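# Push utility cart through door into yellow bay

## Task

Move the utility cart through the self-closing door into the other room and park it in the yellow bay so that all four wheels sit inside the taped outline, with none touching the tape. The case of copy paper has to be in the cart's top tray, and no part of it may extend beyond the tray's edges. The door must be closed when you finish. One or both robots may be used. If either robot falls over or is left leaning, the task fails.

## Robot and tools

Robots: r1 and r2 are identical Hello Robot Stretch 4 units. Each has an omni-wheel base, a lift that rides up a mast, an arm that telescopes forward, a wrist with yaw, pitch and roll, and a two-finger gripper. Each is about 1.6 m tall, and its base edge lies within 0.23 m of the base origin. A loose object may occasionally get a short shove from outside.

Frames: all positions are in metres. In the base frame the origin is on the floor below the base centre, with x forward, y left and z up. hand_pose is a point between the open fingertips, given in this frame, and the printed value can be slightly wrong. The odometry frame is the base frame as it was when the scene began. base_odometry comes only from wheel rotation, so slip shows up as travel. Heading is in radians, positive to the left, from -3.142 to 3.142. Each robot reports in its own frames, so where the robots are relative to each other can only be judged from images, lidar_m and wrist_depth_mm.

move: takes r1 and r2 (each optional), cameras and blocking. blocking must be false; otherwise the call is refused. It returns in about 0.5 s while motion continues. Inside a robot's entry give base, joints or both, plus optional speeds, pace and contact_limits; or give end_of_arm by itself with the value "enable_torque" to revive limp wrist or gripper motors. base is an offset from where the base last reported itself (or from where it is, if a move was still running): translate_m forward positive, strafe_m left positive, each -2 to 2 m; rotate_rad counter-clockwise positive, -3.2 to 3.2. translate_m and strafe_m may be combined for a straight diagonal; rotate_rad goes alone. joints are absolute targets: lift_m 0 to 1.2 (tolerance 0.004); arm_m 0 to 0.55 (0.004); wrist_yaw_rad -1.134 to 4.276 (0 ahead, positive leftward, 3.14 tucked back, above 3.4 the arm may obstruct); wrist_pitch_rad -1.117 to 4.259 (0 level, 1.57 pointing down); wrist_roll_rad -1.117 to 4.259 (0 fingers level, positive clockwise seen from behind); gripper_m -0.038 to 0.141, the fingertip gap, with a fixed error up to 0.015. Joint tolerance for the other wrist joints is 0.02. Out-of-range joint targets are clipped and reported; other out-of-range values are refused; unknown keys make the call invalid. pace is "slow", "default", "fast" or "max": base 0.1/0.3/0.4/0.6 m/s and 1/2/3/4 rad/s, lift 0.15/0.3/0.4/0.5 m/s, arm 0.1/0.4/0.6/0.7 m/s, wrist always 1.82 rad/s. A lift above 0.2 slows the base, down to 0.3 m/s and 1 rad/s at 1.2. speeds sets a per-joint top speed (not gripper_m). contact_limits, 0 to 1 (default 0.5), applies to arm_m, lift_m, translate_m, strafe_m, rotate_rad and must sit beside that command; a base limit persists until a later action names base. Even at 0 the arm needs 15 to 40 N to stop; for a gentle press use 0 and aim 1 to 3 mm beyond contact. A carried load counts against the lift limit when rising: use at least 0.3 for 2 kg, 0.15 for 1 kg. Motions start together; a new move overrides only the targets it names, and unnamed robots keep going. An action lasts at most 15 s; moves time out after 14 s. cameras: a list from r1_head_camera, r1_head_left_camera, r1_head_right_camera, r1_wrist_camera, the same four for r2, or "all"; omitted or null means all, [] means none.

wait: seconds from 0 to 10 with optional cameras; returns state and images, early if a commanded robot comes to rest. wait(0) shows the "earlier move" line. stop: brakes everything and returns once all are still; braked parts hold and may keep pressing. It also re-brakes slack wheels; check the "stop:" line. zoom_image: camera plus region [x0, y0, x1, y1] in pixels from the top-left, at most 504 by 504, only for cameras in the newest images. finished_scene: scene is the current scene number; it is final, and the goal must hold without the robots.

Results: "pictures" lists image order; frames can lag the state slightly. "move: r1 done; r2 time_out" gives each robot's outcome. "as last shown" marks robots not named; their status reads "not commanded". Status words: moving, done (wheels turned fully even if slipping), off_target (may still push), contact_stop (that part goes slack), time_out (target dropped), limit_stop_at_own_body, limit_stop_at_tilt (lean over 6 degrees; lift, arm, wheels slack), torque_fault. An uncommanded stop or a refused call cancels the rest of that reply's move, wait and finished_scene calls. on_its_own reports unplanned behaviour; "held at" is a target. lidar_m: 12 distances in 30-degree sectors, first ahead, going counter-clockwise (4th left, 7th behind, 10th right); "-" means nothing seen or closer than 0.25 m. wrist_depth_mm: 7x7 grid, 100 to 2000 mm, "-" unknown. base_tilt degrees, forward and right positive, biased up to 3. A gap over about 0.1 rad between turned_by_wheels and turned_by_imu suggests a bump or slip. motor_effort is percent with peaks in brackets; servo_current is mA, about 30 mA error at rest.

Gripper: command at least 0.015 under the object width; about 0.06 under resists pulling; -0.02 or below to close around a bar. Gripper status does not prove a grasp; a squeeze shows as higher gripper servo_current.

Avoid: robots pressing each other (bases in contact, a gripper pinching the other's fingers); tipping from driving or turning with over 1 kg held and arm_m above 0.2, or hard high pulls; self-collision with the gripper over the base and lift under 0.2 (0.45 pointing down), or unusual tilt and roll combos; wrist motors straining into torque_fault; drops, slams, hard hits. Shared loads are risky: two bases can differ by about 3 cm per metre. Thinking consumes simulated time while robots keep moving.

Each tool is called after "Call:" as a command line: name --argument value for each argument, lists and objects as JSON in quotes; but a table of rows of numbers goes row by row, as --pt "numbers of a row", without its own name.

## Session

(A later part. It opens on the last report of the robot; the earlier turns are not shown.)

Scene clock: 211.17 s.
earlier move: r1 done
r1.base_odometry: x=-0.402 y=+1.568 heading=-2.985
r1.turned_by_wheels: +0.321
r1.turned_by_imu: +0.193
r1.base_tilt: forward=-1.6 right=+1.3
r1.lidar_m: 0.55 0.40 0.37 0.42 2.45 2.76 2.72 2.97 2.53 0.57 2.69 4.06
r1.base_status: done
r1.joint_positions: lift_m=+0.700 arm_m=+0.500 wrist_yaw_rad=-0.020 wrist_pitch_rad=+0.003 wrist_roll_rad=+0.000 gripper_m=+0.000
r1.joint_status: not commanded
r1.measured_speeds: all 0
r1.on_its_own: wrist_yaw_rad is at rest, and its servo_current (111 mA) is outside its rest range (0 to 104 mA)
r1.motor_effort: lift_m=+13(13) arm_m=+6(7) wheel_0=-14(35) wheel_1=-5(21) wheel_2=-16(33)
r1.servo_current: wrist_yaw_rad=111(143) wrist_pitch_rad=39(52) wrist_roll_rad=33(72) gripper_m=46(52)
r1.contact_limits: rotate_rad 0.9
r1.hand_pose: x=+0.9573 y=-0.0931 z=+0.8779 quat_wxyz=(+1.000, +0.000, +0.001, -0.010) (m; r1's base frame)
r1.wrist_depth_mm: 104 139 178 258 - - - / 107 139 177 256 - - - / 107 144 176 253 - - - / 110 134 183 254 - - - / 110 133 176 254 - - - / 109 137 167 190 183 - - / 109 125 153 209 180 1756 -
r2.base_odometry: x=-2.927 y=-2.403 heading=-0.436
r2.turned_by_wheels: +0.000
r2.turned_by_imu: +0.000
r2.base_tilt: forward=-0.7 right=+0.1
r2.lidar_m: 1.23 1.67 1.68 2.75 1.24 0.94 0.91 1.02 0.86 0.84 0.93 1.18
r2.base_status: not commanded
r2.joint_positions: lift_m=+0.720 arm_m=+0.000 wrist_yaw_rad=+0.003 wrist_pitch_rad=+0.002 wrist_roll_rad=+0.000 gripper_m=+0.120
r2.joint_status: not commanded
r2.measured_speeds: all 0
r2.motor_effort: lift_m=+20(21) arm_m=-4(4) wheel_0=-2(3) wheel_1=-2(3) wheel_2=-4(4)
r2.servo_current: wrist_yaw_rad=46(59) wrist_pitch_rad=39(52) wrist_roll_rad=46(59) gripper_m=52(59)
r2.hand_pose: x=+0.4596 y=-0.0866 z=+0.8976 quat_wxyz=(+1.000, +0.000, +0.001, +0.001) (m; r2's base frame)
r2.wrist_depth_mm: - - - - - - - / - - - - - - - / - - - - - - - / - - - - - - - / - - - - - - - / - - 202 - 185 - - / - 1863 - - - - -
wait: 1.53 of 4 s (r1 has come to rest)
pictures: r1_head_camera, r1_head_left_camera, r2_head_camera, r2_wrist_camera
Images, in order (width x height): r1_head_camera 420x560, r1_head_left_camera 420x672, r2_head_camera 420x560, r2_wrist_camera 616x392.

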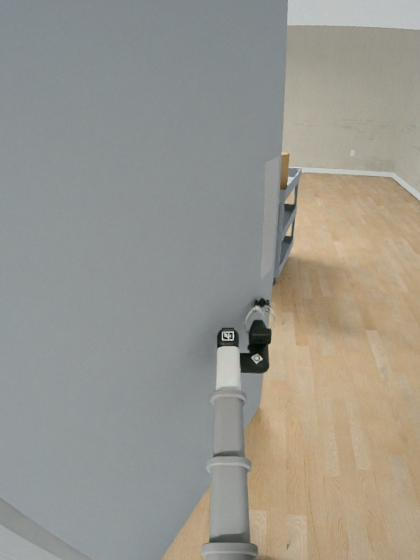

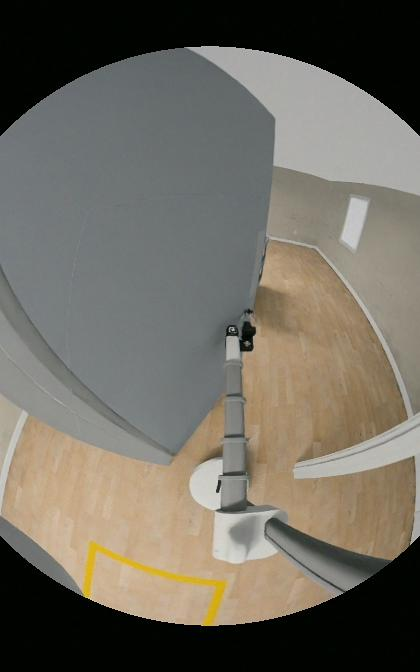

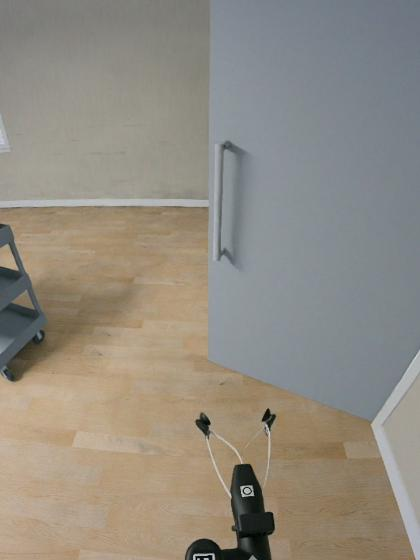

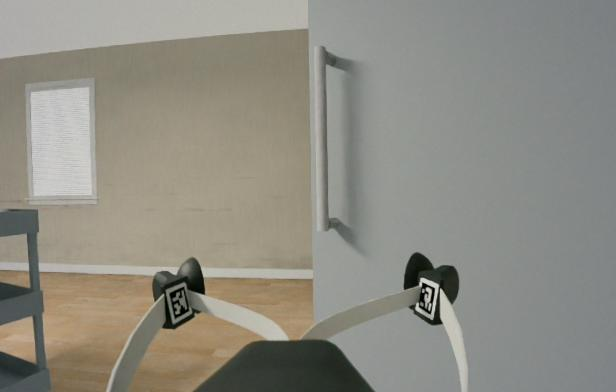

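Call:
move --blocking false --r1 '{"base":{"rotate_rad":0.35},"pace":"slow","contact_limits":{"rotate_rad":0.9}}' --cameras '[]'

Call:
wait --seconds 4 --cameras '["r1_head_camera","r1_head_left_camera","r2_head_camera","r2_head_left_camera","r2_wrist_camera"]'

Scene clock: 216.50 s.
move: r1 moving
r1.base_odometry: x=-0.402 y=+1.568 heading=-2.861
r1.turned_by_wheels: +0.125
r1.turned_by_imu: +0.057
r1.base_tilt: forward=-1.6 right=+1.3
r1.lidar_m: 0.56 0.40 0.37 0.67 2.55 2.77 2.75 3.00 2.49 0.59 2.72 2.42
r1.base_status: rotate_rad moving
r1.joint_positions: lift_m=+0.700 arm_m=+0.500 wrist_yaw_rad=-0.022 wrist_pitch_rad=+0.003 wrist_roll_rad=+0.000 gripper_m=+0.000
r1.joint_status: not commanded
r1.measured_speeds: translate_m=-0.003 strafe_m=+0.000 rotate_rad=+0.496 lift_m=+0.000 arm_m=+0.000 wrist_yaw_rad=+0.000 wrist_pitch_rad=+0.000 wrist_roll_rad=+0.000
r1.motor_effort: lift_m=+13(13) arm_m=+7(7) wheel_0=-22(29) wheel_1=-16(24) wheel_2=-31(33)
r1.servo_current: wrist_yaw_rad=143(143) wrist_pitch_rad=46(46) wrist_roll_rad=59(59) gripper_m=46(52)
r1.contact_limits: rotate_rad 0.9
r1.hand_pose: x=+0.9570 y=-0.0937 z=+0.8779 quat_wxyz=(+1.000, +0.000, +0.001, -0.011) (m; r1's base frame)
r1.wrist_depth_mm: - 132 174 250 - - - / 109 137 174 251 - - - / 109 137 173 248 - - - / 109 131 172 248 - - - / 108 131 172 245 - - - / 111 131 163 198 182 - - / 107 125 156 166 347 139 -
r2: as last shown
r2.base_tilt: forward=-0.6 right=+0.1
r2.lidar_m: 1.20 1.67 1.66 2.78 1.26 0.96 0.93 1.01 0.87 0.85 0.92 1.17
r2.motor_effort: lift_m=+20(21) arm_m=-4(4) wheel_0=-2(3) wheel_1=-2(2) wheel_2=-3(4)
r2.servo_current: wrist_yaw_rad=46(59) wrist_pitch_rad=39(46) wrist_roll_rad=52(52) gripper_m=46(52)
r2.wrist_depth_mm: - - - - - - - / - - - - - - - / - - - - - - - / - - - - - - - / - - - - - - - / - - 202 - 185 - - / - 1921 - - - - -
pictures: none
No camera images: "cameras" was empty.

Scene clock: 217.53 s.
earlier move: r1 done
r1.base_odometry: x=-0.402 y=+1.568 heading=-2.638
r1.turned_by_wheels: +0.222
r1.turned_by_imu: +0.135
r1.base_tilt: forward=-1.6 right=+1.3
r1.lidar_m: 0.59 0.42 0.39 2.30 2.77 2.77 2.78 2.75 0.54 0.54 2.93 2.17
r1.base_status: done
r1.joint_positions: lift_m=+0.700 arm_m=+0.500 wrist_yaw_rad=-0.022 wrist_pitch_rad=+0.003 wrist_roll_rad=+0.000 gripper_m=+0.000
r1.joint_status: not commanded
r1.measured_speeds: all 0
r1.on_its_own: wrist_yaw_rad is at rest, and its servo_current (124 mA) is outside its rest range (0 to 104 mA)
r1.motor_effort: lift_m=+13(13) arm_m=+6(7) wheel_0=-15(31) wheel_1=-10(24) wheel_2=-14(33)
r1.servo_current: wrist_yaw_rad=124(150) wrist_pitch_rad=39(46) wrist_roll_rad=59(65) gripper_m=33(52)
r1.contact_limits: rotate_rad 0.9
r1.hand_pose: x=+0.9571 y=-0.0937 z=+0.8779 quat_wxyz=(+1.000, +0.000, +0.001, -0.011) (m; r1's base frame)
r1.wrist_depth_mm: - 152 185 265 - - - / 117 141 184 265 - - - / 120 141 183 262 1464 - - / 113 136 183 259 1464 - - / 110 140 182 258 - - - / 115 139 177 193 180 - - / 114 129 160 180 157 1366 -
r2.base_odometry: x=-2.927 y=-2.403 heading=-0.436
r2.turned_by_wheels: +0.000
r2.turned_by_imu: +0.000
r2.base_tilt: forward=-0.7 right=+0.0
r2.lidar_m: 1.10 1.70 1.68 2.78 1.22 0.95 0.93 1.00 0.87 0.86 0.91 1.09
r2.base_status: not commanded
r2.joint_positions: lift_m=+0.720 arm_m=+0.000 wrist_yaw_rad=+0.003 wrist_pitch_rad=+0.002 wrist_roll_rad=+0.000 gripper_m=+0.120
r2.joint_status: not commanded
r2.measured_speeds: all 0
r2.motor_effort: lift_m=+20(21) arm_m=-3(4) wheel_0=-2(3) wheel_1=-2(3) wheel_2=-4(4)
r2.servo_current: wrist_yaw_rad=59(59) wrist_pitch_rad=39(52) wrist_roll_rad=46(65) gripper_m=46(59)
r2.hand_pose: x=+0.4596 y=-0.0866 z=+0.8976 quat_wxyz=(+1.000, +0.000, +0.001, +0.001) (m; r2's base frame)
r2.wrist_depth_mm: - - - 946 - - - / - - - 931 - - - / - - - 946 - - - / - - - 960 - - - / - - - 976 - - - / - - 201 946 185 - - / - 1921 - - - - -
wait: 1.03 of 4 s (r1 has come to rest)
pictures: r1_head_camera, r1_head_left_camera, r2_head_camera, r2_head_left_camera, r2_wrist_camera
Images, in order (width x height): r1_head_camera 420x560, r1_head_left_camera 420x672, r2_head_camera 420x560, r2_head_left_camera 420x672, r2_wrist_camera 616x392.

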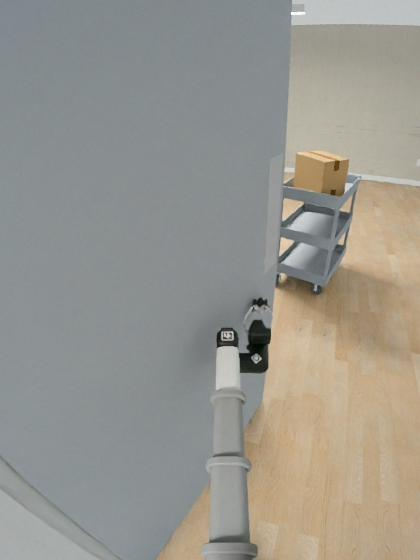

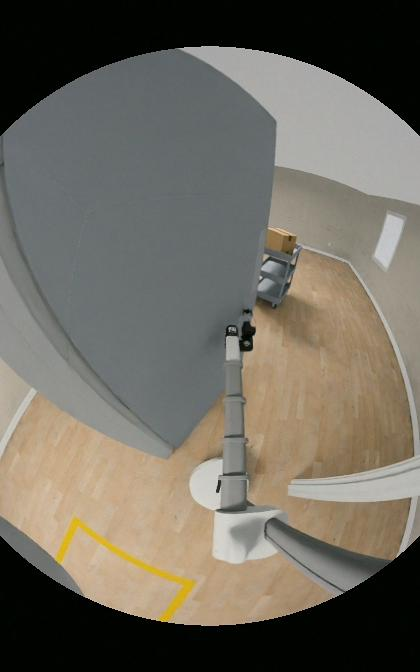

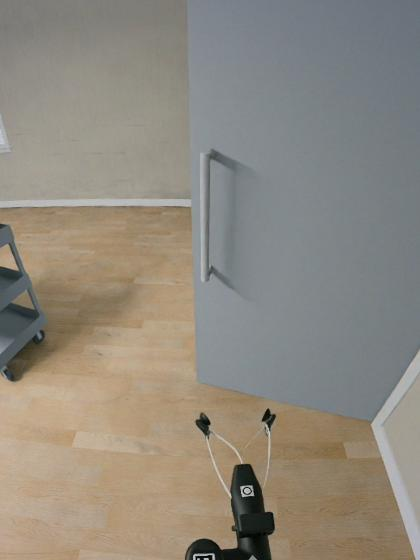

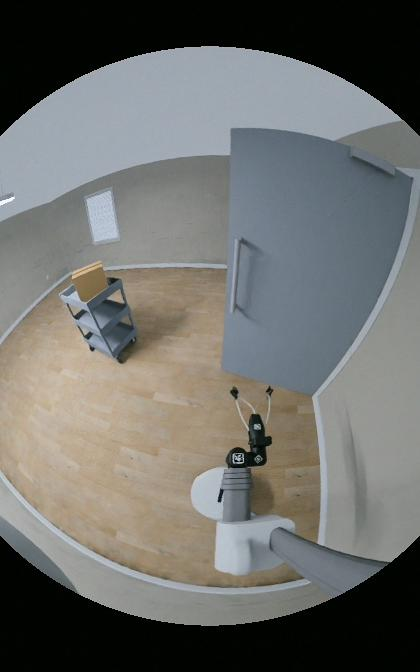

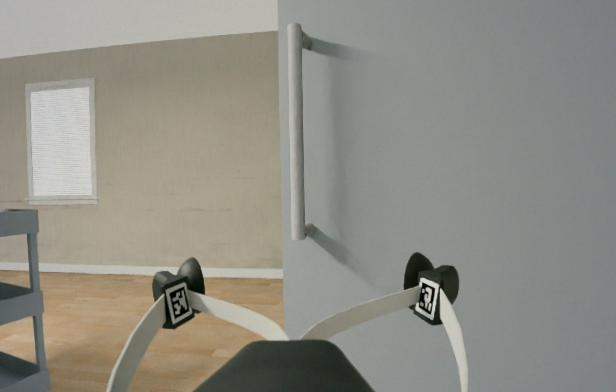

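Call:
move --blocking false --r2 '{"base":{"translate_m":0.14,"strafe_m":0.012},"joints":{"arm_m":0.4,"lift_m":0.82}}' --cameras '[]'

Call:
wait --seconds 4 --cameras '[]'

Call:
wait --seconds 2 --cameras '["r2_head_camera","r2_wrist_camera"]'

Scene clock: 226.17 s.
move: r2 moving
r1.base_odometry: x=-0.402 y=+1.568 heading=-2.638
r1.turned_by_wheels: +0.000
r1.turned_by_imu: +0.000
r1.base_tilt: forward=-1.6 right=+1.3
r1.lidar_m: 0.58 0.41 0.38 2.30 2.73 2.76 2.78 2.74 0.58 0.54 2.92 2.16
r1.base_status: not commanded
r1.joint_positions: lift_m=+0.700 arm_m=+0.500 wrist_yaw_rad=-0.022 wrist_pitch_rad=+0.003 wrist_roll_rad=+0.000 gripper_m=+0.000
r1.joint_status: not commanded
r1.measured_speeds: all 0
r1.motor_effort: lift_m=+13(13) arm_m=+6(6) wheel_0=-14(15) wheel_1=-9(10) wheel_2=-14(14)
r1.servo_current: wrist_yaw_rad=143(143) wrist_pitch_rad=46(52) wrist_roll_rad=46(59) gripper_m=39(46)
r1.contact_limits: rotate_rad 0.9
r1.hand_pose: x=+0.9571 y=-0.0937 z=+0.8779 quat_wxyz=(+1.000, +0.000, +0.001, -0.011) (m; r1's base frame)
r1.wrist_depth_mm: - 150 183 264 - - - / 116 140 183 262 - - - / 119 140 182 260 1464 - - / 112 135 182 256 1430 - - / 112 135 181 257 - - - / 114 138 179 191 181 - - / 111 129 159 165 158 129 -
r2.base_odometry: x=-2.897 y=-2.413 heading=-0.436
r2.turned_by_wheels: +0.000
r2.turned_by_imu: +0.001
r2.base_tilt: forward=-0.6 right=+0.0
r2.lidar_m: 1.03 1.66 1.65 2.87 1.30 0.98 0.95 1.05 0.87 0.86 0.93 1.06
r2.base_status: translate_m moving; strafe_m moving
r2.joint_positions: lift_m=+0.758 arm_m=+0.050 wrist_yaw_rad=+0.003 wrist_pitch_rad=+0.002 wrist_roll_rad=+0.000 gripper_m=+0.120
r2.joint_status: lift_m moving; arm_m moving
r2.measured_speeds: translate_m=+0.122 strafe_m=+0.011 rotate_rad=+0.000 lift_m=+0.146 arm_m=+0.195 wrist_yaw_rad=+0.000 wrist_pitch_rad=+0.000 wrist_roll_rad=+0.000
r2.motor_effort: lift_m=+24(26) arm_m=+5(13) wheel_0=+5(8) wheel_1=+7(9) wheel_2=-12(13)
r2.servo_current: wrist_yaw_rad=46(65) wrist_pitch_rad=33(46) wrist_roll_rad=52(59) gripper_m=52(52)
r2.hand_pose: x=+0.5100 y=-0.0867 z=+0.9354 quat_wxyz=(+1.000, +0.000, +0.001, +0.001) (m; r2's base frame)
r2.wrist_depth_mm: - - - 866 - - - / - - - 866 - - - / - - - 878 - - - / - - - 878 - - - / - - - 891 - - - / - - 201 163 185 - - / 1863 1983 - - - - -
pictures: none
No camera images: "cameras" was empty.

Scene clock: 227.97 s.
earlier move: r2 done
r1.base_odometry: x=-0.402 y=+1.568 heading=-2.638
r1.turned_by_wheels: +0.000
r1.turned_by_imu: +0.000
r1.base_tilt: forward=-1.6 right=+1.3
r1.lidar_m: 0.52 0.40 0.38 2.31 2.72 2.75 2.77 2.74 0.58 0.55 2.94 2.15
r1.base_status: not commanded
r1.joint_positions: lift_m=+0.700 arm_m=+0.500 wrist_yaw_rad=-0.022 wrist_pitch_rad=+0.003 wrist_roll_rad=+0.000 gripper_m=+0.000
r1.joint_status: not commanded
r1.measured_speeds: all 0
r1.on_its_own: wrist_yaw_rad is at rest, and its servo_current (130 mA) is outside its rest range (0 to 104 mA)
r1.motor_effort: lift_m=+13(13) arm_m=+6(6) wheel_0=-14(15) wheel_1=-10(10) wheel_2=-14(14)
r1.servo_current: wrist_yaw_rad=130(150) wrist_pitch_rad=46(52) wrist_roll_rad=46(59) gripper_m=46(52)
r1.contact_limits: rotate_rad 0.9
r1.hand_pose: x=+0.9571 y=-0.0937 z=+0.8779 quat_wxyz=(+1.000, +0.000, +0.001, -0.011) (m; r1's base frame)
r1.wrist_depth_mm: - 150 183 264 - - - / 115 140 183 262 - - - / 119 140 182 260 1537 - - / 112 135 182 258 1499 - - / 111 135 181 257 - - - / 114 138 178 192 181 - - / 111 128 158 165 159 129 -
r2.base_odometry: x=-2.795 y=-2.451 heading=-0.436
r2.turned_by_wheels: +0.000
r2.turned_by_imu: +0.000
r2.base_tilt: forward=-0.7 right=+0.1
r2.lidar_m: 0.95 1.57 1.56 3.19 1.41 1.11 1.07 1.15 0.90 0.88 0.96 0.97
r2.base_status: done
r2.joint_positions: lift_m=+0.820 arm_m=+0.400 wrist_yaw_rad=+0.003 wrist_pitch_rad=+0.002 wrist_roll_rad=+0.000 gripper_m=+0.120
r2.joint_status: all done
r2.measured_speeds: all 0
r2.motor_effort: lift_m=+21(26) arm_m=+7(13) wheel_0=+2(11) wheel_1=+4(10) wheel_2=-4(14)
r2.servo_current: wrist_yaw_rad=46(65) wrist_pitch_rad=39(46) wrist_roll_rad=52(59) gripper_m=59(59)
r2.hand_pose: x=+0.8593 y=-0.0867 z=+0.9975 quat_wxyz=(+1.000, +0.000, +0.001, +0.001) (m; r2's base frame)
r2.wrist_depth_mm: - - - 373 347 320 301 / - - - 375 351 322 303 / - - - 377 353 324 306 / - - - 382 357 327 306 / - - - 384 359 327 309 / - - 198 379 349 327 310 / - - - - 351 332 309
wait: 1.80 of 4 s (r2 has come to rest)
pictures: none
No camera images: "cameras" was empty.

Scene clock: 229.97 s.
r1.base_odometry: x=-0.402 y=+1.568 heading=-2.638
r1.turned_by_wheels: +0.000
r1.turned_by_imu: +0.000
r1.base_tilt: forward=-1.6 right=+1.3
r1.lidar_m: 0.54 0.41 0.40 2.29 2.75 2.75 2.78 2.72 0.56 0.54 2.92 2.15
r1.base_status: not commanded
r1.joint_positions: lift_m=+0.700 arm_m=+0.500 wrist_yaw_rad=-0.022 wrist_pitch_rad=+0.003 wrist_roll_rad=+0.000 gripper_m=+0.000
r1.joint_status: not commanded
r1.measured_speeds: all 0
r1.on_its_own: wrist_yaw_rad is at rest, and its servo_current (124 mA) is outside its rest range (0 to 104 mA)
r1.motor_effort: lift_m=+13(13) arm_m=+6(6) wheel_0=-14(15) wheel_1=-9(10) wheel_2=-14(14)
r1.servo_current: wrist_yaw_rad=124(150) wrist_pitch_rad=39(52) wrist_roll_rad=39(59) gripper_m=46(52)
r1.contact_limits: rotate_rad 0.9
r1.hand_pose: x=+0.9571 y=-0.0937 z=+0.8779 quat_wxyz=(+1.000, +0.000, +0.001, -0.011) (m; r1's base frame)
r1.wrist_depth_mm: - 151 183 264 - - - / 116 140 183 262 - - - / 119 140 182 259 1499 - - / 112 135 181 258 1430 - - / 112 134 181 257 - - - / 114 138 179 192 182 - - / 111 129 158 165 158 129 -
r2.base_odometry: x=-2.795 y=-2.451 heading=-0.436
r2.turned_by_wheels: +0.000
r2.turned_by_imu: +0.000
r2.base_tilt: forward=-0.7 right=+0.1
r2.lidar_m: 0.92 1.60 1.56 3.14 1.41 1.10 1.06 1.16 0.88 0.86 0.96 0.96
r2.base_status: done
r2.joint_positions: lift_m=+0.820 arm_m=+0.400 wrist_yaw_rad=+0.003 wrist_pitch_rad=+0.002 wrist_roll_rad=+0.000 gripper_m=+0.120
r2.joint_status: all done
r2.measured_speeds: all 0
r2.motor_effort: lift_m=+21(26) arm_m=+7(13) wheel_0=+2(11) wheel_1=+3(10) wheel_2=-4(14)
r2.servo_current: wrist_yaw_rad=52(65) wrist_pitch_rad=39(46) wrist_roll_rad=39(59) gripper_m=52(59)
r2.hand_pose: x=+0.8593 y=-0.0867 z=+0.9975 quat_wxyz=(+1.000, +0.000, +0.001, +0.001) (m; r2's base frame)
r2.wrist_depth_mm: - - - 373 347 319 300 / - - - 375 351 324 303 / - - - 377 353 324 306 / - - - 382 355 325 306 / - - - 382 359 329 307 / - - 198 379 347 325 309 / - - - - 351 330 309
wait: 2.00 s; at rest by 0.27 s
pictures: r2_head_camera, r2_wrist_camera
Images, in order (width x height): r2_head_camera 420x560, r2_wrist_camera 616x392.

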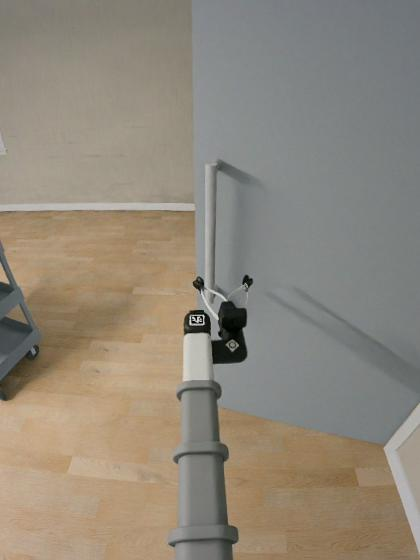

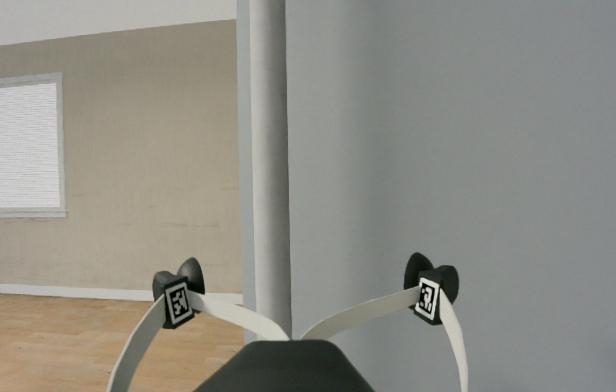

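Call:
move --blocking false --r2 '{"base":{"strafe_m":0.03},"joints":{"arm_m":0.53},"contact_limits":{"arm_m":0.1},"pace":"slow"}' --cameras '[]'

Call:
wait --seconds 3 --cameras '[]'

Call:
wait --seconds 1 --cameras '["r2_head_camera","r2_wrist_camera"]'

Scene clock: 235.53 s.
move: r2 moving
r1.base_odometry: x=-0.402 y=+1.568 heading=-2.638
r1.turned_by_wheels: +0.000
r1.turned_by_imu: +0.000
r1.base_tilt: forward=-1.6 right=+1.3
r1.lidar_m: 0.57 0.42 0.41 2.28 2.77 2.78 2.79 2.72 0.56 0.55 2.95 2.15
r1.base_status: not commanded
r1.joint_positions: lift_m=+0.700 arm_m=+0.500 wrist_yaw_rad=-0.022 wrist_pitch_rad=+0.003 wrist_roll_rad=+0.000 gripper_m=+0.000
r1.joint_status: not commanded
r1.measured_speeds: all 0
r1.motor_effort: lift_m=+13(13) arm_m=+6(6) wheel_0=-15(15) wheel_1=-9(10) wheel_2=-14(14)
r1.servo_current: wrist_yaw_rad=137(137) wrist_pitch_rad=46(46) wrist_roll_rad=46(52) gripper_m=46(52)
r1.contact_limits: rotate_rad 0.9
r1.hand_pose: x=+0.9571 y=-0.0937 z=+0.8779 quat_wxyz=(+1.000, +0.000, +0.001, -0.011) (m; r1's base frame)
r1.wrist_depth_mm: - 150 183 264 - - - / 116 140 183 263 - - - / 119 140 182 259 1464 - - / 112 135 182 257 1430 - - / 112 135 181 257 - - - / 114 138 179 191 181 - - / 111 129 158 165 159 129 -
r2.base_odometry: x=-2.789 y=-2.438 heading=-0.436
r2.turned_by_wheels: +0.000
r2.turned_by_imu: +0.001
r2.base_tilt: forward=-0.6 right=+0.1
r2.lidar_m: 0.95 1.60 1.55 3.18 1.43 1.08 1.08 1.16 0.92 0.87 0.97 0.98
r2.base_status: strafe_m moving
r2.joint_positions: lift_m=+0.820 arm_m=+0.412 wrist_yaw_rad=+0.003 wrist_pitch_rad=+0.002 wrist_roll_rad=+0.000 gripper_m=+0.120
r2.joint_status: arm_m moving
r2.measured_speeds: translate_m=+0.000 strafe_m=+0.056 rotate_rad=+0.000 lift_m=+0.000 arm_m=+0.049 wrist_yaw_rad=+0.000 wrist_pitch_rad=+0.000 wrist_roll_rad=+0.000
r2.motor_effort: lift_m=+21(21) arm_m=+5(10) wheel_0=-7(10) wheel_1=+7(8) wheel_2=+0(2)
r2.servo_current: wrist_yaw_rad=39(59) wrist_pitch_rad=39(46) wrist_roll_rad=33(59) gripper_m=59(59)
r2.contact_limits: arm_m 0.1
r2.hand_pose: x=+0.8720 y=-0.0867 z=+0.9975 quat_wxyz=(+1.000, +0.000, +0.001, +0.001) (m; r2's base frame)
r2.wrist_depth_mm: - - - 362 340 317 293 / - - - 362 345 317 298 / - - - 366 347 319 300 / - - - 368 347 320 303 / - - - 370 351 322 300 / - - 201 312 342 319 304 / - - - - 345 327 306
pictures: none
No camera images: "cameras" was empty.

Scene clock: 237.60 s.
earlier move: r2 done
r1.base_odometry: x=-0.402 y=+1.568 heading=-2.639
r1.turned_by_wheels: +0.000
r1.turned_by_imu: +0.000
r1.base_tilt: forward=-1.6 right=+1.3
r1.lidar_m: 0.55 0.42 0.37 2.31 2.75 2.76 2.77 2.72 0.59 0.55 2.92 2.17
r1.base_status: not commanded
r1.joint_positions: lift_m=+0.700 arm_m=+0.500 wrist_yaw_rad=-0.022 wrist_pitch_rad=+0.003 wrist_roll_rad=+0.000 gripper_m=+0.000
r1.joint_status: not commanded
r1.measured_speeds: all 0
r1.on_its_own: wrist_yaw_rad is at rest, and its servo_current (124 mA) is outside its rest range (0 to 104 mA)
r1.motor_effort: lift_m=+13(13) arm_m=+6(6) wheel_0=-14(15) wheel_1=-9(10) wheel_2=-15(15)
r1.servo_current: wrist_yaw_rad=124(150) wrist_pitch_rad=39(52) wrist_roll_rad=59(65) gripper_m=46(52)
r1.contact_limits: rotate_rad 0.9
r1.hand_pose: x=+0.9571 y=-0.0937 z=+0.8779 quat_wxyz=(+1.000, +0.000, +0.001, -0.011) (m; r1's base frame)
r1.wrist_depth_mm: - 150 183 262 - - - / 115 139 182 260 - - - / 118 144 181 258 1499 - - / 112 134 180 257 1464 - - / 111 134 180 255 397 - - / 114 137 172 191 182 - - / 110 128 155 167 168 - -
r2.base_odometry: x=-2.782 y=-2.424 heading=-0.436
r2.turned_by_wheels: +0.000
r2.turned_by_imu: +0.000
r2.base_tilt: forward=-0.6 right=+0.1
r2.lidar_m: 0.95 1.57 1.51 3.16 1.42 1.09 1.06 1.13 0.95 0.91 0.98 0.98
r2.base_status: done
r2.joint_positions: lift_m=+0.820 arm_m=+0.530 wrist_yaw_rad=+0.002 wrist_pitch_rad=+0.002 wrist_roll_rad=+0.000 gripper_m=+0.120
r2.joint_status: all done
r2.measured_speeds: all 0
r2.motor_effort: lift_m=+21(21) arm_m=+8(14) wheel_0=-4(10) wheel_1=+4(8) wheel_2=+0(2)
r2.servo_current: wrist_yaw_rad=59(65) wrist_pitch_rad=46(46) wrist_roll_rad=39(59) gripper_m=46(59)
r2.contact_limits: arm_m 0.1
r2.hand_pose: x=+0.9893 y=-0.0867 z=+0.9975 quat_wxyz=(+1.000, +0.000, +0.001, +0.001) (m; r2's base frame)
r2.wrist_depth_mm: - - - 189 241 223 211 / - - - 188 244 225 211 / - - - 191 247 228 213 / - - - 191 248 229 213 / - - - 192 249 228 216 / - - 201 190 213 227 216 / - - - - 248 231 217
wait: 2.07 of 3 s (r2 has come to rest)
pictures: none
No camera images: "cameras" was empty.

Scene clock: 238.60 s.
r1.base_odometry: x=-0.402 y=+1.568 heading=-2.639
r1.turned_by_wheels: +0.000
r1.turned_by_imu: +0.000
r1.base_tilt: forward=-1.6 right=+1.3
r1.lidar_m: 0.54 0.41 0.39 2.30 2.74 2.77 2.77 2.74 0.57 0.54 2.91 2.15
r1.base_status: not commanded
r1.joint_positions: lift_m=+0.700 arm_m=+0.500 wrist_yaw_rad=-0.022 wrist_pitch_rad=+0.003 wrist_roll_rad=+0.000 gripper_m=+0.000
r1.joint_status: not commanded
r1.measured_speeds: all 0
r1.on_its_own: wrist_yaw_rad is at rest, and its servo_current (124 mA) is outside its rest range (0 to 104 mA)
r1.motor_effort: lift_m=+13(13) arm_m=+6(6) wheel_0=-14(15) wheel_1=-9(10) wheel_2=-15(15)
r1.servo_current: wrist_yaw_rad=124(150) wrist_pitch_rad=39(52) wrist_roll_rad=46(65) gripper_m=39(52)
r1.contact_limits: rotate_rad 0.9
r1.hand_pose: x=+0.9571 y=-0.0937 z=+0.8779 quat_wxyz=(+1.000, +0.000, +0.001, -0.011) (m; r1's base frame)
r1.wrist_depth_mm: - 150 183 263 - - - / 115 139 182 259 - - - / 119 144 182 259 1499 - - / 112 134 181 258 1430 - - / 111 134 180 255 397 - - / 114 138 172 191 181 - - / 110 128 155 167 168 - -
r2.base_odometry: x=-2.782 y=-2.424 heading=-0.436
r2.turned_by_wheels: +0.000
r2.turned_by_imu: +0.000
r2.base_tilt: forward=-0.6 right=+0.1
r2.lidar_m: 0.98 1.59 1.53 3.14 1.42 1.10 1.08 1.15 0.92 0.89 0.98 0.98
r2.base_status: done
r2.joint_positions: lift_m=+0.820 arm_m=+0.530 wrist_yaw_rad=+0.002 wrist_pitch_rad=+0.002 wrist_roll_rad=+0.000 gripper_m=+0.120
r2.joint_status: all done
r2.measured_speeds: all 0
r2.motor_effort: lift_m=+21(21) arm_m=+7(14) wheel_0=-4(10) wheel_1=+4(8) wheel_2=+0(2)
r2.servo_current: wrist_yaw_rad=39(65) wrist_pitch_rad=33(46) wrist_roll_rad=46(59) gripper_m=46(59)
r2.contact_limits: arm_m 0.1
r2.hand_pose: x=+0.9893 y=-0.0867 z=+0.9975 quat_wxyz=(+1.000, +0.000, +0.001, +0.001) (m; r2's base frame)
r2.wrist_depth_mm: - - - 189 242 223 210 / - - - 188 243 224 211 / - - - 191 246 228 213 / - - - 191 248 229 213 / - - - 192 249 228 216 / - - 201 191 213 226 216 / - - - - 249 231 218
wait: 1.00 s; at rest by 0.27 s
pictures: r2_head_camera, r2_wrist_camera
Images, in order (width x height): r2_head_camera 420x560, r2_wrist_camera 616x392.

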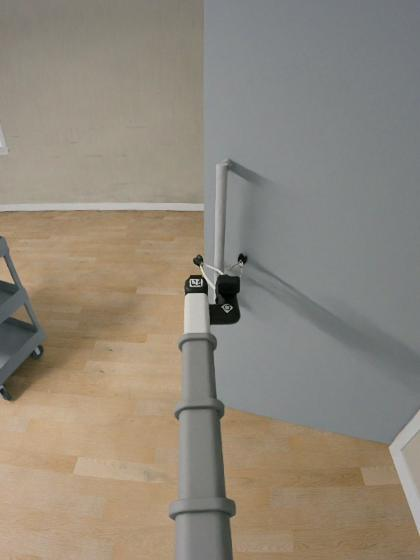

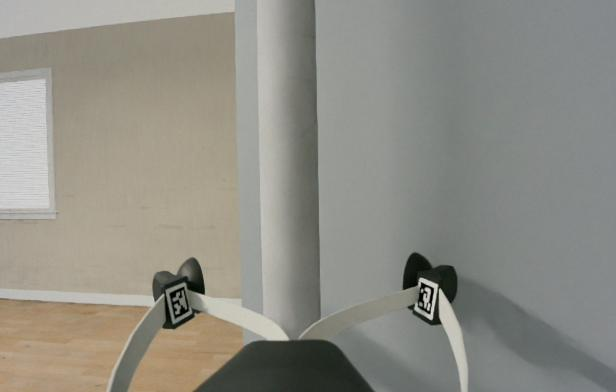

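Call:
move --blocking false --r2 '{"joints":{"arm_m":0.548},"contact_limits":{"arm_m":0.1},"pace":"slow"}' --cameras '[]'

Call:
wait --seconds 1.5 --cameras '[]'

Call:
move --blocking false --r2 '{"joints":{"gripper_m":-0.025}}' --cameras '[]'

Call:
wait --seconds 2 --cameras '["r2_wrist_camera"]'

Scene clock: 245.87 s.
move: r2 moving
r1.base_odometry: x=-0.402 y=+1.568 heading=-2.639
r1.turned_by_wheels: +0.000
r1.turned_by_imu: -0.001
r1.base_tilt: forward=-1.6 right=+1.3
r1.lidar_m: 0.56 0.41 0.41 2.29 2.74 2.75 2.78 2.75 0.58 0.55 2.91 2.18
r1.base_status: not commanded
r1.joint_positions: lift_m=+0.700 arm_m=+0.500 wrist_yaw_rad=-0.022 wrist_pitch_rad=+0.003 wrist_roll_rad=+0.000 gripper_m=+0.000
r1.joint_status: not commanded
r1.measured_speeds: translate_m=-0.001 strafe_m=+0.000 rotate_rad=-0.002 lift_m=+0.000 arm_m=+0.000 wrist_yaw_rad=+0.000 wrist_pitch_rad=+0.000 wrist_roll_rad=+0.000
r1.motor_effort: lift_m=+13(13) arm_m=+6(6) wheel_0=-14(15) wheel_1=-9(10) wheel_2=-19(19)
r1.servo_current: wrist_yaw_rad=124(137) wrist_pitch_rad=39(52) wrist_roll_rad=52(59) gripper_m=46(46)
r1.contact_limits: rotate_rad 0.9
r1.hand_pose: x=+0.9571 y=-0.0937 z=+0.8779 quat_wxyz=(+1.000, +0.000, +0.001, -0.011) (m; r1's base frame)
r1.wrist_depth_mm: 105 139 176 252 - - - / 108 139 175 251 - - - / 111 144 175 249 1464 - - / 111 134 174 248 384 - - / 110 133 174 246 384 - - / 110 137 165 198 181 - - / 106 123 152 176 - 138 -
r2.base_odometry: x=-2.782 y=-2.424 heading=-0.436
r2.turned_by_wheels: +0.000
r2.turned_by_imu: +0.001
r2.base_tilt: forward=-0.7 right=+0.0
r2.lidar_m: 0.95 1.56 1.55 3.17 1.39 1.08 1.07 1.15 0.92 0.91 0.99 1.00
r2.base_status: not commanded
r2.joint_positions: lift_m=+0.820 arm_m=+0.542 wrist_yaw_rad=+0.000 wrist_pitch_rad=+0.002 wrist_roll_rad=+0.000 gripper_m=+0.120
r2.joint_status: arm_m moving
r2.measured_speeds: translate_m=+0.000 strafe_m=+0.000 rotate_rad=+0.000 lift_m=+0.000 arm_m=+0.035 wrist_yaw_rad=-0.006 wrist_pitch_rad=+0.000 wrist_roll_rad=+0.000
r2.motor_effort: lift_m=+21(21) arm_m=+11(14) wheel_0=-3(4) wheel_1=+4(4) wheel_2=+0(0)
r2.servo_current: wrist_yaw_rad=33(59) wrist_pitch_rad=39(46) wrist_roll_rad=46(52) gripper_m=46(59)
r2.contact_limits: arm_m 0.1
r2.hand_pose: x=+1.0008 y=-0.0876 z=+0.9975 quat_wxyz=(+1.000, +0.000, +0.001, +0.000) (m; r2's base frame)
r2.wrist_depth_mm: - - - 188 240 221 209 / - - - 188 242 224 209 / - - - 189 246 227 212 / - - - 190 246 229 214 / - - - 192 249 226 214 / - - 201 191 241 223 216 / - - - - 248 230 216
pictures: none
No camera images: "cameras" was empty.

Scene clock: 246.50 s.
earlier move: r2 done
r1.base_odometry: x=-0.402 y=+1.568 heading=-2.639
r1.turned_by_wheels: +0.000
r1.turned_by_imu: -0.002
r1.base_tilt: forward=-1.6 right=+1.3
r1.lidar_m: 0.56 0.42 0.40 2.29 2.75 2.75 2.78 2.72 0.58 0.53 2.94 2.15
r1.base_status: not commanded
r1.joint_positions: lift_m=+0.700 arm_m=+0.500 wrist_yaw_rad=-0.022 wrist_pitch_rad=+0.003 wrist_roll_rad=+0.000 gripper_m=+0.000
r1.joint_status: not commanded
r1.measured_speeds: all 0
r1.on_its_own: wrist_yaw_rad is at rest, and its servo_current (130 mA) is outside its rest range (0 to 104 mA)
r1.motor_effort: lift_m=+13(13) arm_m=+6(6) wheel_0=-15(15) wheel_1=-9(10) wheel_2=-23(23)
r1.servo_current: wrist_yaw_rad=130(137) wrist_pitch_rad=39(52) wrist_roll_rad=46(65) gripper_m=39(46)
r1.contact_limits: rotate_rad 0.9
r1.hand_pose: x=+0.9571 y=-0.0937 z=+0.8779 quat_wxyz=(+1.000, +0.000, +0.001, -0.011) (m; r1's base frame)
r1.wrist_depth_mm: - 131 172 247 - - - / 109 136 172 245 - - - / 109 136 171 242 1464 - - / 109 131 170 242 375 - - / 108 130 170 239 373 - - / 110 130 163 186 180 - - / 107 125 155 176 177 143 -
r2.base_odometry: x=-2.782 y=-2.424 heading=-0.436
r2.turned_by_wheels: +0.000
r2.turned_by_imu: +0.000
r2.base_tilt: forward=-0.7 right=+0.1
r2.lidar_m: 0.95 1.56 1.53 3.16 1.42 1.07 1.06 1.15 0.91 0.90 0.98 0.99
r2.base_status: not commanded
r2.joint_positions: lift_m=+0.820 arm_m=+0.547 wrist_yaw_rad=-0.001 wrist_pitch_rad=+0.002 wrist_roll_rad=+0.000 gripper_m=+0.120
r2.joint_status: all done
r2.measured_speeds: all 0
r2.motor_effort: lift_m=+21(21) arm_m=+10(14) wheel_0=-3(4) wheel_1=+4(4) wheel_2=+0(0)
r2.servo_current: wrist_yaw_rad=39(65) wrist_pitch_rad=33(46) wrist_roll_rad=52(59) gripper_m=52(59)
r2.contact_limits: arm_m 0.1
r2.hand_pose: x=+1.0063 y=-0.0878 z=+0.9975 quat_wxyz=(+1.000, +0.000, +0.001, -0.001) (m; r2's base frame)
r2.wrist_depth_mm: - - - 187 243 222 208 / - - - 188 244 224 211 / - - - 198 246 227 212 / - - - 192 246 229 213 / - - - 194 249 225 215 / - - 201 190 241 224 215 / - - - - 248 230 216
wait: 0.63 of 1.5 s (r2 has come to rest)
pictures: none
No camera images: "cameras" was empty.

Scene clock: 247.00 s.
move: r2 moving
r1.base_odometry: x=-0.402 y=+1.568 heading=-2.639
r1.turned_by_wheels: +0.000
r1.turned_by_imu: +0.000
r1.base_tilt: forward=-1.6 right=+1.3
r1.lidar_m: 0.57 0.39 0.39 2.28 2.76 2.76 2.79 2.77 0.57 0.52 2.95 2.17
r1.base_status: not commanded
r1.joint_positions: lift_m=+0.700 arm_m=+0.500 wrist_yaw_rad=-0.022 wrist_pitch_rad=+0.003 wrist_roll_rad=+0.000 gripper_m=+0.000
r1.joint_status: not commanded
r1.measured_speeds: all 0
r1.motor_effort: lift_m=+13(13) arm_m=+6(6) wheel_0=-15(15) wheel_1=-10(10) wheel_2=-23(24)
r1.servo_current: wrist_yaw_rad=130(163) wrist_pitch_rad=39(52) wrist_roll_rad=39(52) gripper_m=39(46)
r1.contact_limits: rotate_rad 0.9
r1.hand_pose: x=+0.9571 y=-0.0937 z=+0.8779 quat_wxyz=(+1.000, +0.000, +0.001, -0.011) (m; r1's base frame)
r1.wrist_depth_mm: - 131 172 246 - - - / 109 136 172 244 - - - / 106 136 171 243 1430 - - / 108 131 170 242 373 - - / 108 131 170 239 375 - - / 111 130 163 185 180 - - / 107 125 149 168 - 143 -
r2.base_odometry: x=-2.782 y=-2.424 heading=-0.436
r2.turned_by_wheels: +0.000
r2.turned_by_imu: +0.000
r2.base_tilt: forward=-0.6 right=+0.1
r2.lidar_m: 0.97 1.57 1.55 3.17 1.43 1.09 1.06 1.15 0.93 0.90 0.98 0.99
r2.base_status: not commanded
r2.joint_positions: lift_m=+0.820 arm_m=+0.547 wrist_yaw_rad=-0.004 wrist_pitch_rad=+0.002 wrist_roll_rad=+0.000 gripper_m=+0.106
r2.joint_status: gripper_m moving
r2.measured_speeds: translate_m=+0.000 strafe_m=+0.000 rotate_rad=-0.001 lift_m=+0.000 arm_m=+0.000 wrist_yaw_rad=-0.015 wrist_pitch_rad=+0.000 wrist_roll_rad=+0.000
r2.motor_effort: lift_m=+21(21) arm_m=+10(10) wheel_0=-3(4) wheel_1=+4(5) wheel_2=+0(0)
r2.servo_current: wrist_yaw_rad=39(46) wrist_pitch_rad=33(46) wrist_roll_rad=39(59) gripper_m=124(124)
r2.contact_limits: arm_m 0.1
r2.hand_pose: x=+1.0061 y=-0.0885 z=+0.9975 quat_wxyz=(+1.000, +0.000, +0.001, -0.002) (m; r2's base frame)
r2.wrist_depth_mm: - - - 190 241 222 209 / - - - 191 242 224 210 / - - - 191 246 228 212 / - - - 192 246 229 213 / - - - 192 249 227 215 / - - 199 193 213 226 216 / - - - - 248 230 216
pictures: none
No camera images: "cameras" was empty.

Scene clock: 248.70 s.
earlier move: r2 done
r1.base_odometry: x=-0.402 y=+1.568 heading=-2.639
r1.turned_by_wheels: +0.001
r1.turned_by_imu: +0.001
r1.base_tilt: forward=-1.6 right=+1.3
r1.lidar_m: 0.58 0.41 0.39 2.29 2.74 2.76 2.78 2.75 0.57 0.56 2.95 2.15
r1.base_status: not commanded
r1.joint_positions: lift_m=+0.700 arm_m=+0.500 wrist_yaw_rad=-0.022 wrist_pitch_rad=+0.003 wrist_roll_rad=+0.000 gripper_m=+0.000
r1.joint_status: not commanded
r1.measured_speeds: all 0
r1.on_its_own: wrist_yaw_rad is at rest, and its servo_current (143 mA) is outside its rest range (0 to 104 mA)
r1.motor_effort: lift_m=+13(13) arm_m=+6(6) wheel_0=-16(17) wheel_1=-9(10) wheel_2=-15(24)
r1.servo_current: wrist_yaw_rad=143(163) wrist_pitch_rad=39(52) wrist_roll_rad=59(65) gripper_m=46(52)
r1.contact_limits: rotate_rad 0.9
r1.hand_pose: x=+0.9571 y=-0.0937 z=+0.8779 quat_wxyz=(+1.000, +0.000, +0.001, -0.011) (m; r1's base frame)
r1.wrist_depth_mm: - 154 188 271 - - - / 118 144 187 267 - - - / 122 143 186 266 1618 - - / 115 138 186 264 1464 - - / 111 142 184 263 - - - / 117 141 178 191 180 - - / 113 131 162 181 144 - -
r2.base_odometry: x=-2.782 y=-2.424 heading=-0.436
r2.turned_by_wheels: +0.000
r2.turned_by_imu: +0.000
r2.base_tilt: forward=-0.6 right=+0.0
r2.lidar_m: 0.95 1.60 1.52 3.16 1.41 1.10 1.07 1.15 0.91 0.90 0.98 0.97
r2.base_status: not commanded
r2.joint_positions: lift_m=+0.820 arm_m=+0.547 wrist_yaw_rad=+0.003 wrist_pitch_rad=+0.002 wrist_roll_rad=+0.000 gripper_m=-0.024
r2.joint_status: all done
r2.measured_speeds: all 0
r2.motor_effort: lift_m=+21(21) arm_m=+4(10) wheel_0=+1(4) wheel_1=+0(5) wheel_2=+0(2)
r2.servo_current: wrist_yaw_rad=46(59) wrist_pitch_rad=39(52) wrist_roll_rad=52(65) gripper_m=98(195)
r2.contact_limits: arm_m 0.1
r2.hand_pose: x=+1.0070 y=-0.0866 z=+0.9975 quat_wxyz=(+1.000, +0.000, +0.001, +0.001) (m; r2's base frame)
r2.wrist_depth_mm: - - - 163 220 203 191 / - - - 164 223 204 192 / - - - 164 224 206 194 / - - - 166 226 206 194 / - - - 166 227 208 196 / - - 186 167 182 209 196 / - - - - 227 203 198
wait: 1.70 of 2 s (r2 has come to rest)
pictures: r2_wrist_camera
Images, in order (width x height): r2_wrist_camera 616x392.

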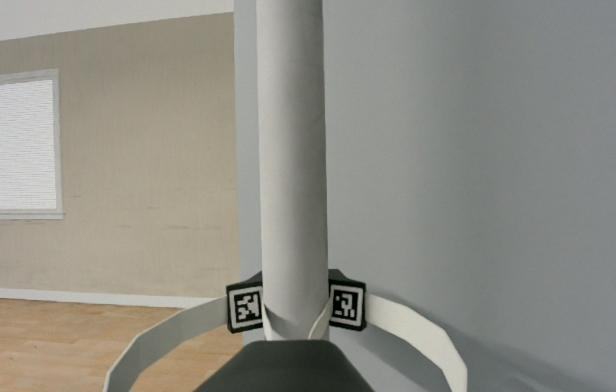

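Call:
move --blocking false --r2 '{"base":{"translate_m":-0.2},"pace":"slow","contact_limits":{"translate_m":0.6}}' --cameras '[]'

Call:
wait --seconds 4 --cameras '["r2_head_camera","r2_wrist_camera","r1_head_camera","r1_head_left_camera"]'

Scene clock: 253.30 s.
move: r2 moving
r1.base_odometry: x=-0.402 y=+1.568 heading=-2.638
r1.turned_by_wheels: +0.001
r1.turned_by_imu: +0.001
r1.base_tilt: forward=-1.5 right=+1.3
r1.lidar_m: 0.58 0.41 0.41 2.30 2.74 2.76 2.76 2.76 0.57 0.54 2.95 2.17
r1.base_status: not commanded
r1.joint_positions: lift_m=+0.700 arm_m=+0.500 wrist_yaw_rad=-0.020 wrist_pitch_rad=+0.003 wrist_roll_rad=+0.000 gripper_m=+0.000
r1.joint_status: not commanded
r1.measured_speeds: translate_m=+0.000 strafe_m=+0.000 rotate_rad=+0.003 lift_m=+0.000 arm_m=+0.000 wrist_yaw_rad=+0.029 wrist_pitch_rad=+0.000 wrist_roll_rad=+0.000
r1.motor_effort: lift_m=+13(13) arm_m=+6(6) wheel_0=-12(16) wheel_1=-8(10) wheel_2=-11(15)
r1.servo_current: wrist_yaw_rad=117(150) wrist_pitch_rad=46(52) wrist_roll_rad=52(59) gripper_m=39(46)
r1.contact_limits: rotate_rad 0.9
r1.hand_pose: x=+0.9573 y=-0.0932 z=+0.8779 quat_wxyz=(+1.000, +0.000, +0.001, -0.010) (m; r1's base frame)
r1.wrist_depth_mm: - 159 194 281 - - - / 122 148 194 277 - - - / 122 148 202 277 1576 - - / 118 147 192 273 1464 - - / 115 147 192 272 - - - / 121 146 181 191 176 - - / 117 140 169 183 146 1921 -
r2.base_odometry: x=-2.793 y=-2.418 heading=-0.435
r2.turned_by_wheels: +0.001
r2.turned_by_imu: +0.002
r2.base_tilt: forward=-0.6 right=+0.1
r2.lidar_m: 0.94 1.58 1.52 3.13 1.42 1.08 1.03 1.15 0.90 0.90 1.01 0.98
r2.base_status: translate_m moving
r2.joint_positions: lift_m=+0.820 arm_m=+0.548 wrist_yaw_rad=+0.005 wrist_pitch_rad=+0.002 wrist_roll_rad=+0.000 gripper_m=-0.024
r2.joint_status: not commanded
r2.measured_speeds: translate_m=-0.050 strafe_m=+0.001 rotate_rad=+0.000 lift_m=+0.000 arm_m=+0.000 wrist_yaw_rad=+0.011 wrist_pitch_rad=+0.000 wrist_roll_rad=+0.000
r2.motor_effort: lift_m=+21(21) arm_m=+4(5) wheel_0=-2(5) wheel_1=-4(6) wheel_2=+18(18)
r2.servo_current: wrist_yaw_rad=52(52) wrist_pitch_rad=46(46) wrist_roll_rad=46(52) gripper_m=91(104)
r2.contact_limits: arm_m 0.1; translate_m 0.6
r2.hand_pose: x=+1.0072 y=-0.0861 z=+0.9975 quat_wxyz=(+1.000, +0.000, +0.001, +0.002) (m; r2's base frame)
r2.wrist_depth_mm: - - - 163 221 204 191 / - - - 164 224 205 193 / - - - 165 225 206 195 / - - - 167 226 208 196 / - - - 166 228 209 197 / - - 187 167 182 210 198 / - - 1921 - 227 204 198
pictures: none
No camera images: "cameras" was empty.

Scene clock: 256.10 s.
earlier move: r2 done
r1.base_odometry: x=-0.402 y=+1.568 heading=-2.636
r1.turned_by_wheels: +0.001
r1.turned_by_imu: +0.001
r1.base_tilt: forward=-1.6 right=+1.3
r1.lidar_m: 0.69 0.42 0.41 2.31 2.76 2.77 2.78 2.71 0.56 0.55 2.95 2.16
r1.base_status: not commanded
r1.joint_positions: lift_m=+0.700 arm_m=+0.500 wrist_yaw_rad=-0.003 wrist_pitch_rad=+0.003 wrist_roll_rad=+0.000 gripper_m=+0.000
r1.joint_status: not commanded
r1.measured_speeds: all 0
r1.motor_effort: lift_m=+13(13) arm_m=+5(6) wheel_0=-4(16) wheel_1=-4(10) wheel_2=-3(15)
r1.servo_current: wrist_yaw_rad=39(150) wrist_pitch_rad=46(52) wrist_roll_rad=39(72) gripper_m=39(52)
r1.contact_limits: rotate_rad 0.9
r1.hand_pose: x=+0.9589 y=-0.0882 z=+0.8779 quat_wxyz=(+1.000, +0.000, +0.001, -0.001) (m; r1's base frame)
r1.wrist_depth_mm: 257 324 436 - - - - / 257 322 430 - - - - / 255 322 452 - - - - / 255 320 452 - - 1430 - / 253 319 442 - - - - / 251 317 377 203 180 - - / 249 290 183 183 145 1397 -
r2.base_odometry: x=-2.963 y=-2.339 heading=-0.432
r2.turned_by_wheels: +0.003
r2.turned_by_imu: +0.010
r2.base_tilt: forward=-0.6 right=+0.0
r2.lidar_m: 0.97 1.68 1.84 2.53 1.14 0.90 0.87 0.96 0.92 0.89 0.94 1.02
r2.base_status: done
r2.joint_positions: lift_m=+0.820 arm_m=+0.548 wrist_yaw_rad=+0.018 wrist_pitch_rad=+0.002 wrist_roll_rad=+0.000 gripper_m=-0.024
r2.joint_status: not commanded
r2.measured_speeds: all 0
r2.on_its_own: wrist_yaw_rad is at rest, and its servo_current (111 mA) is outside its rest range (0 to 104 mA)
r2.motor_effort: lift_m=+21(21) arm_m=-4(5) wheel_0=+19(22) wheel_1=+5(8) wheel_2=+28(32)
r2.servo_current: wrist_yaw_rad=111(117) wrist_pitch_rad=39(46) wrist_roll_rad=46(65) gripper_m=98(111)
r2.contact_limits: arm_m 0.1; translate_m 0.6
r2.hand_pose: x=+1.0084 y=-0.0821 z=+0.9975 quat_wxyz=(+1.000, +0.000, +0.001, +0.009) (m; r2's base frame)
r2.wrist_depth_mm: - - 253 232 226 214 206 / - - 256 166 228 216 207 / - - 257 175 229 217 208 / - - 258 174 230 217 211 / - - 262 174 232 219 212 / - - 183 168 228 221 212 / - 1983 1808 - 233 220 213
wait: 2.80 of 4 s (r2 has come to rest)
pictures: r1_head_camera, r1_head_left_camera, r2_head_camera, r2_wrist_camera
Images, in order (width x height): r1_head_camera 420x560, r1_head_left_camera 420x672, r2_head_camera 420x560, r2_wrist_camera 616x392.

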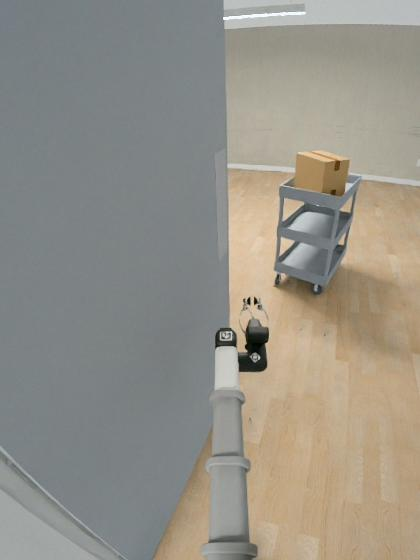

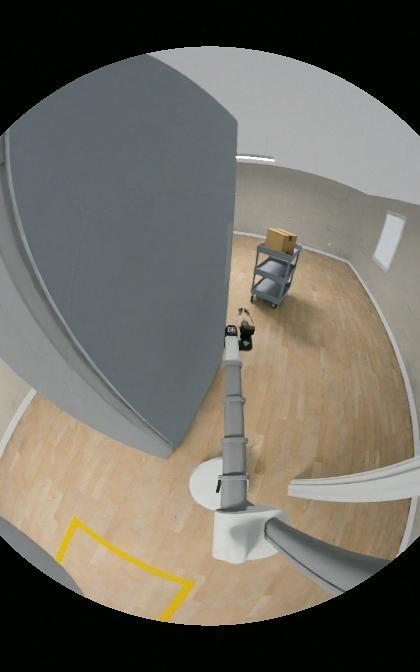

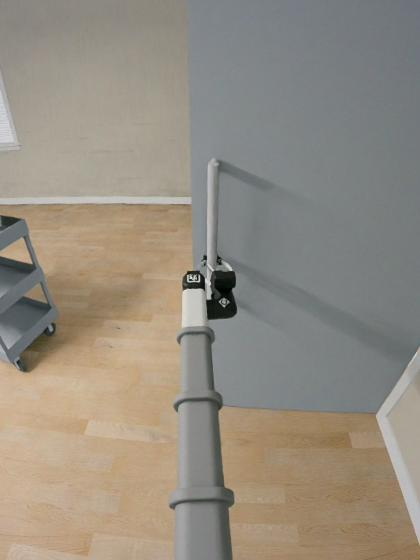

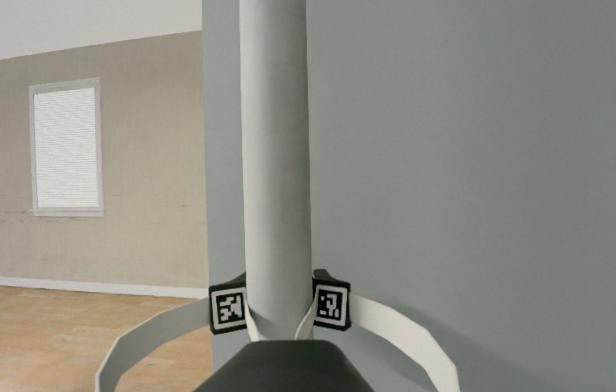

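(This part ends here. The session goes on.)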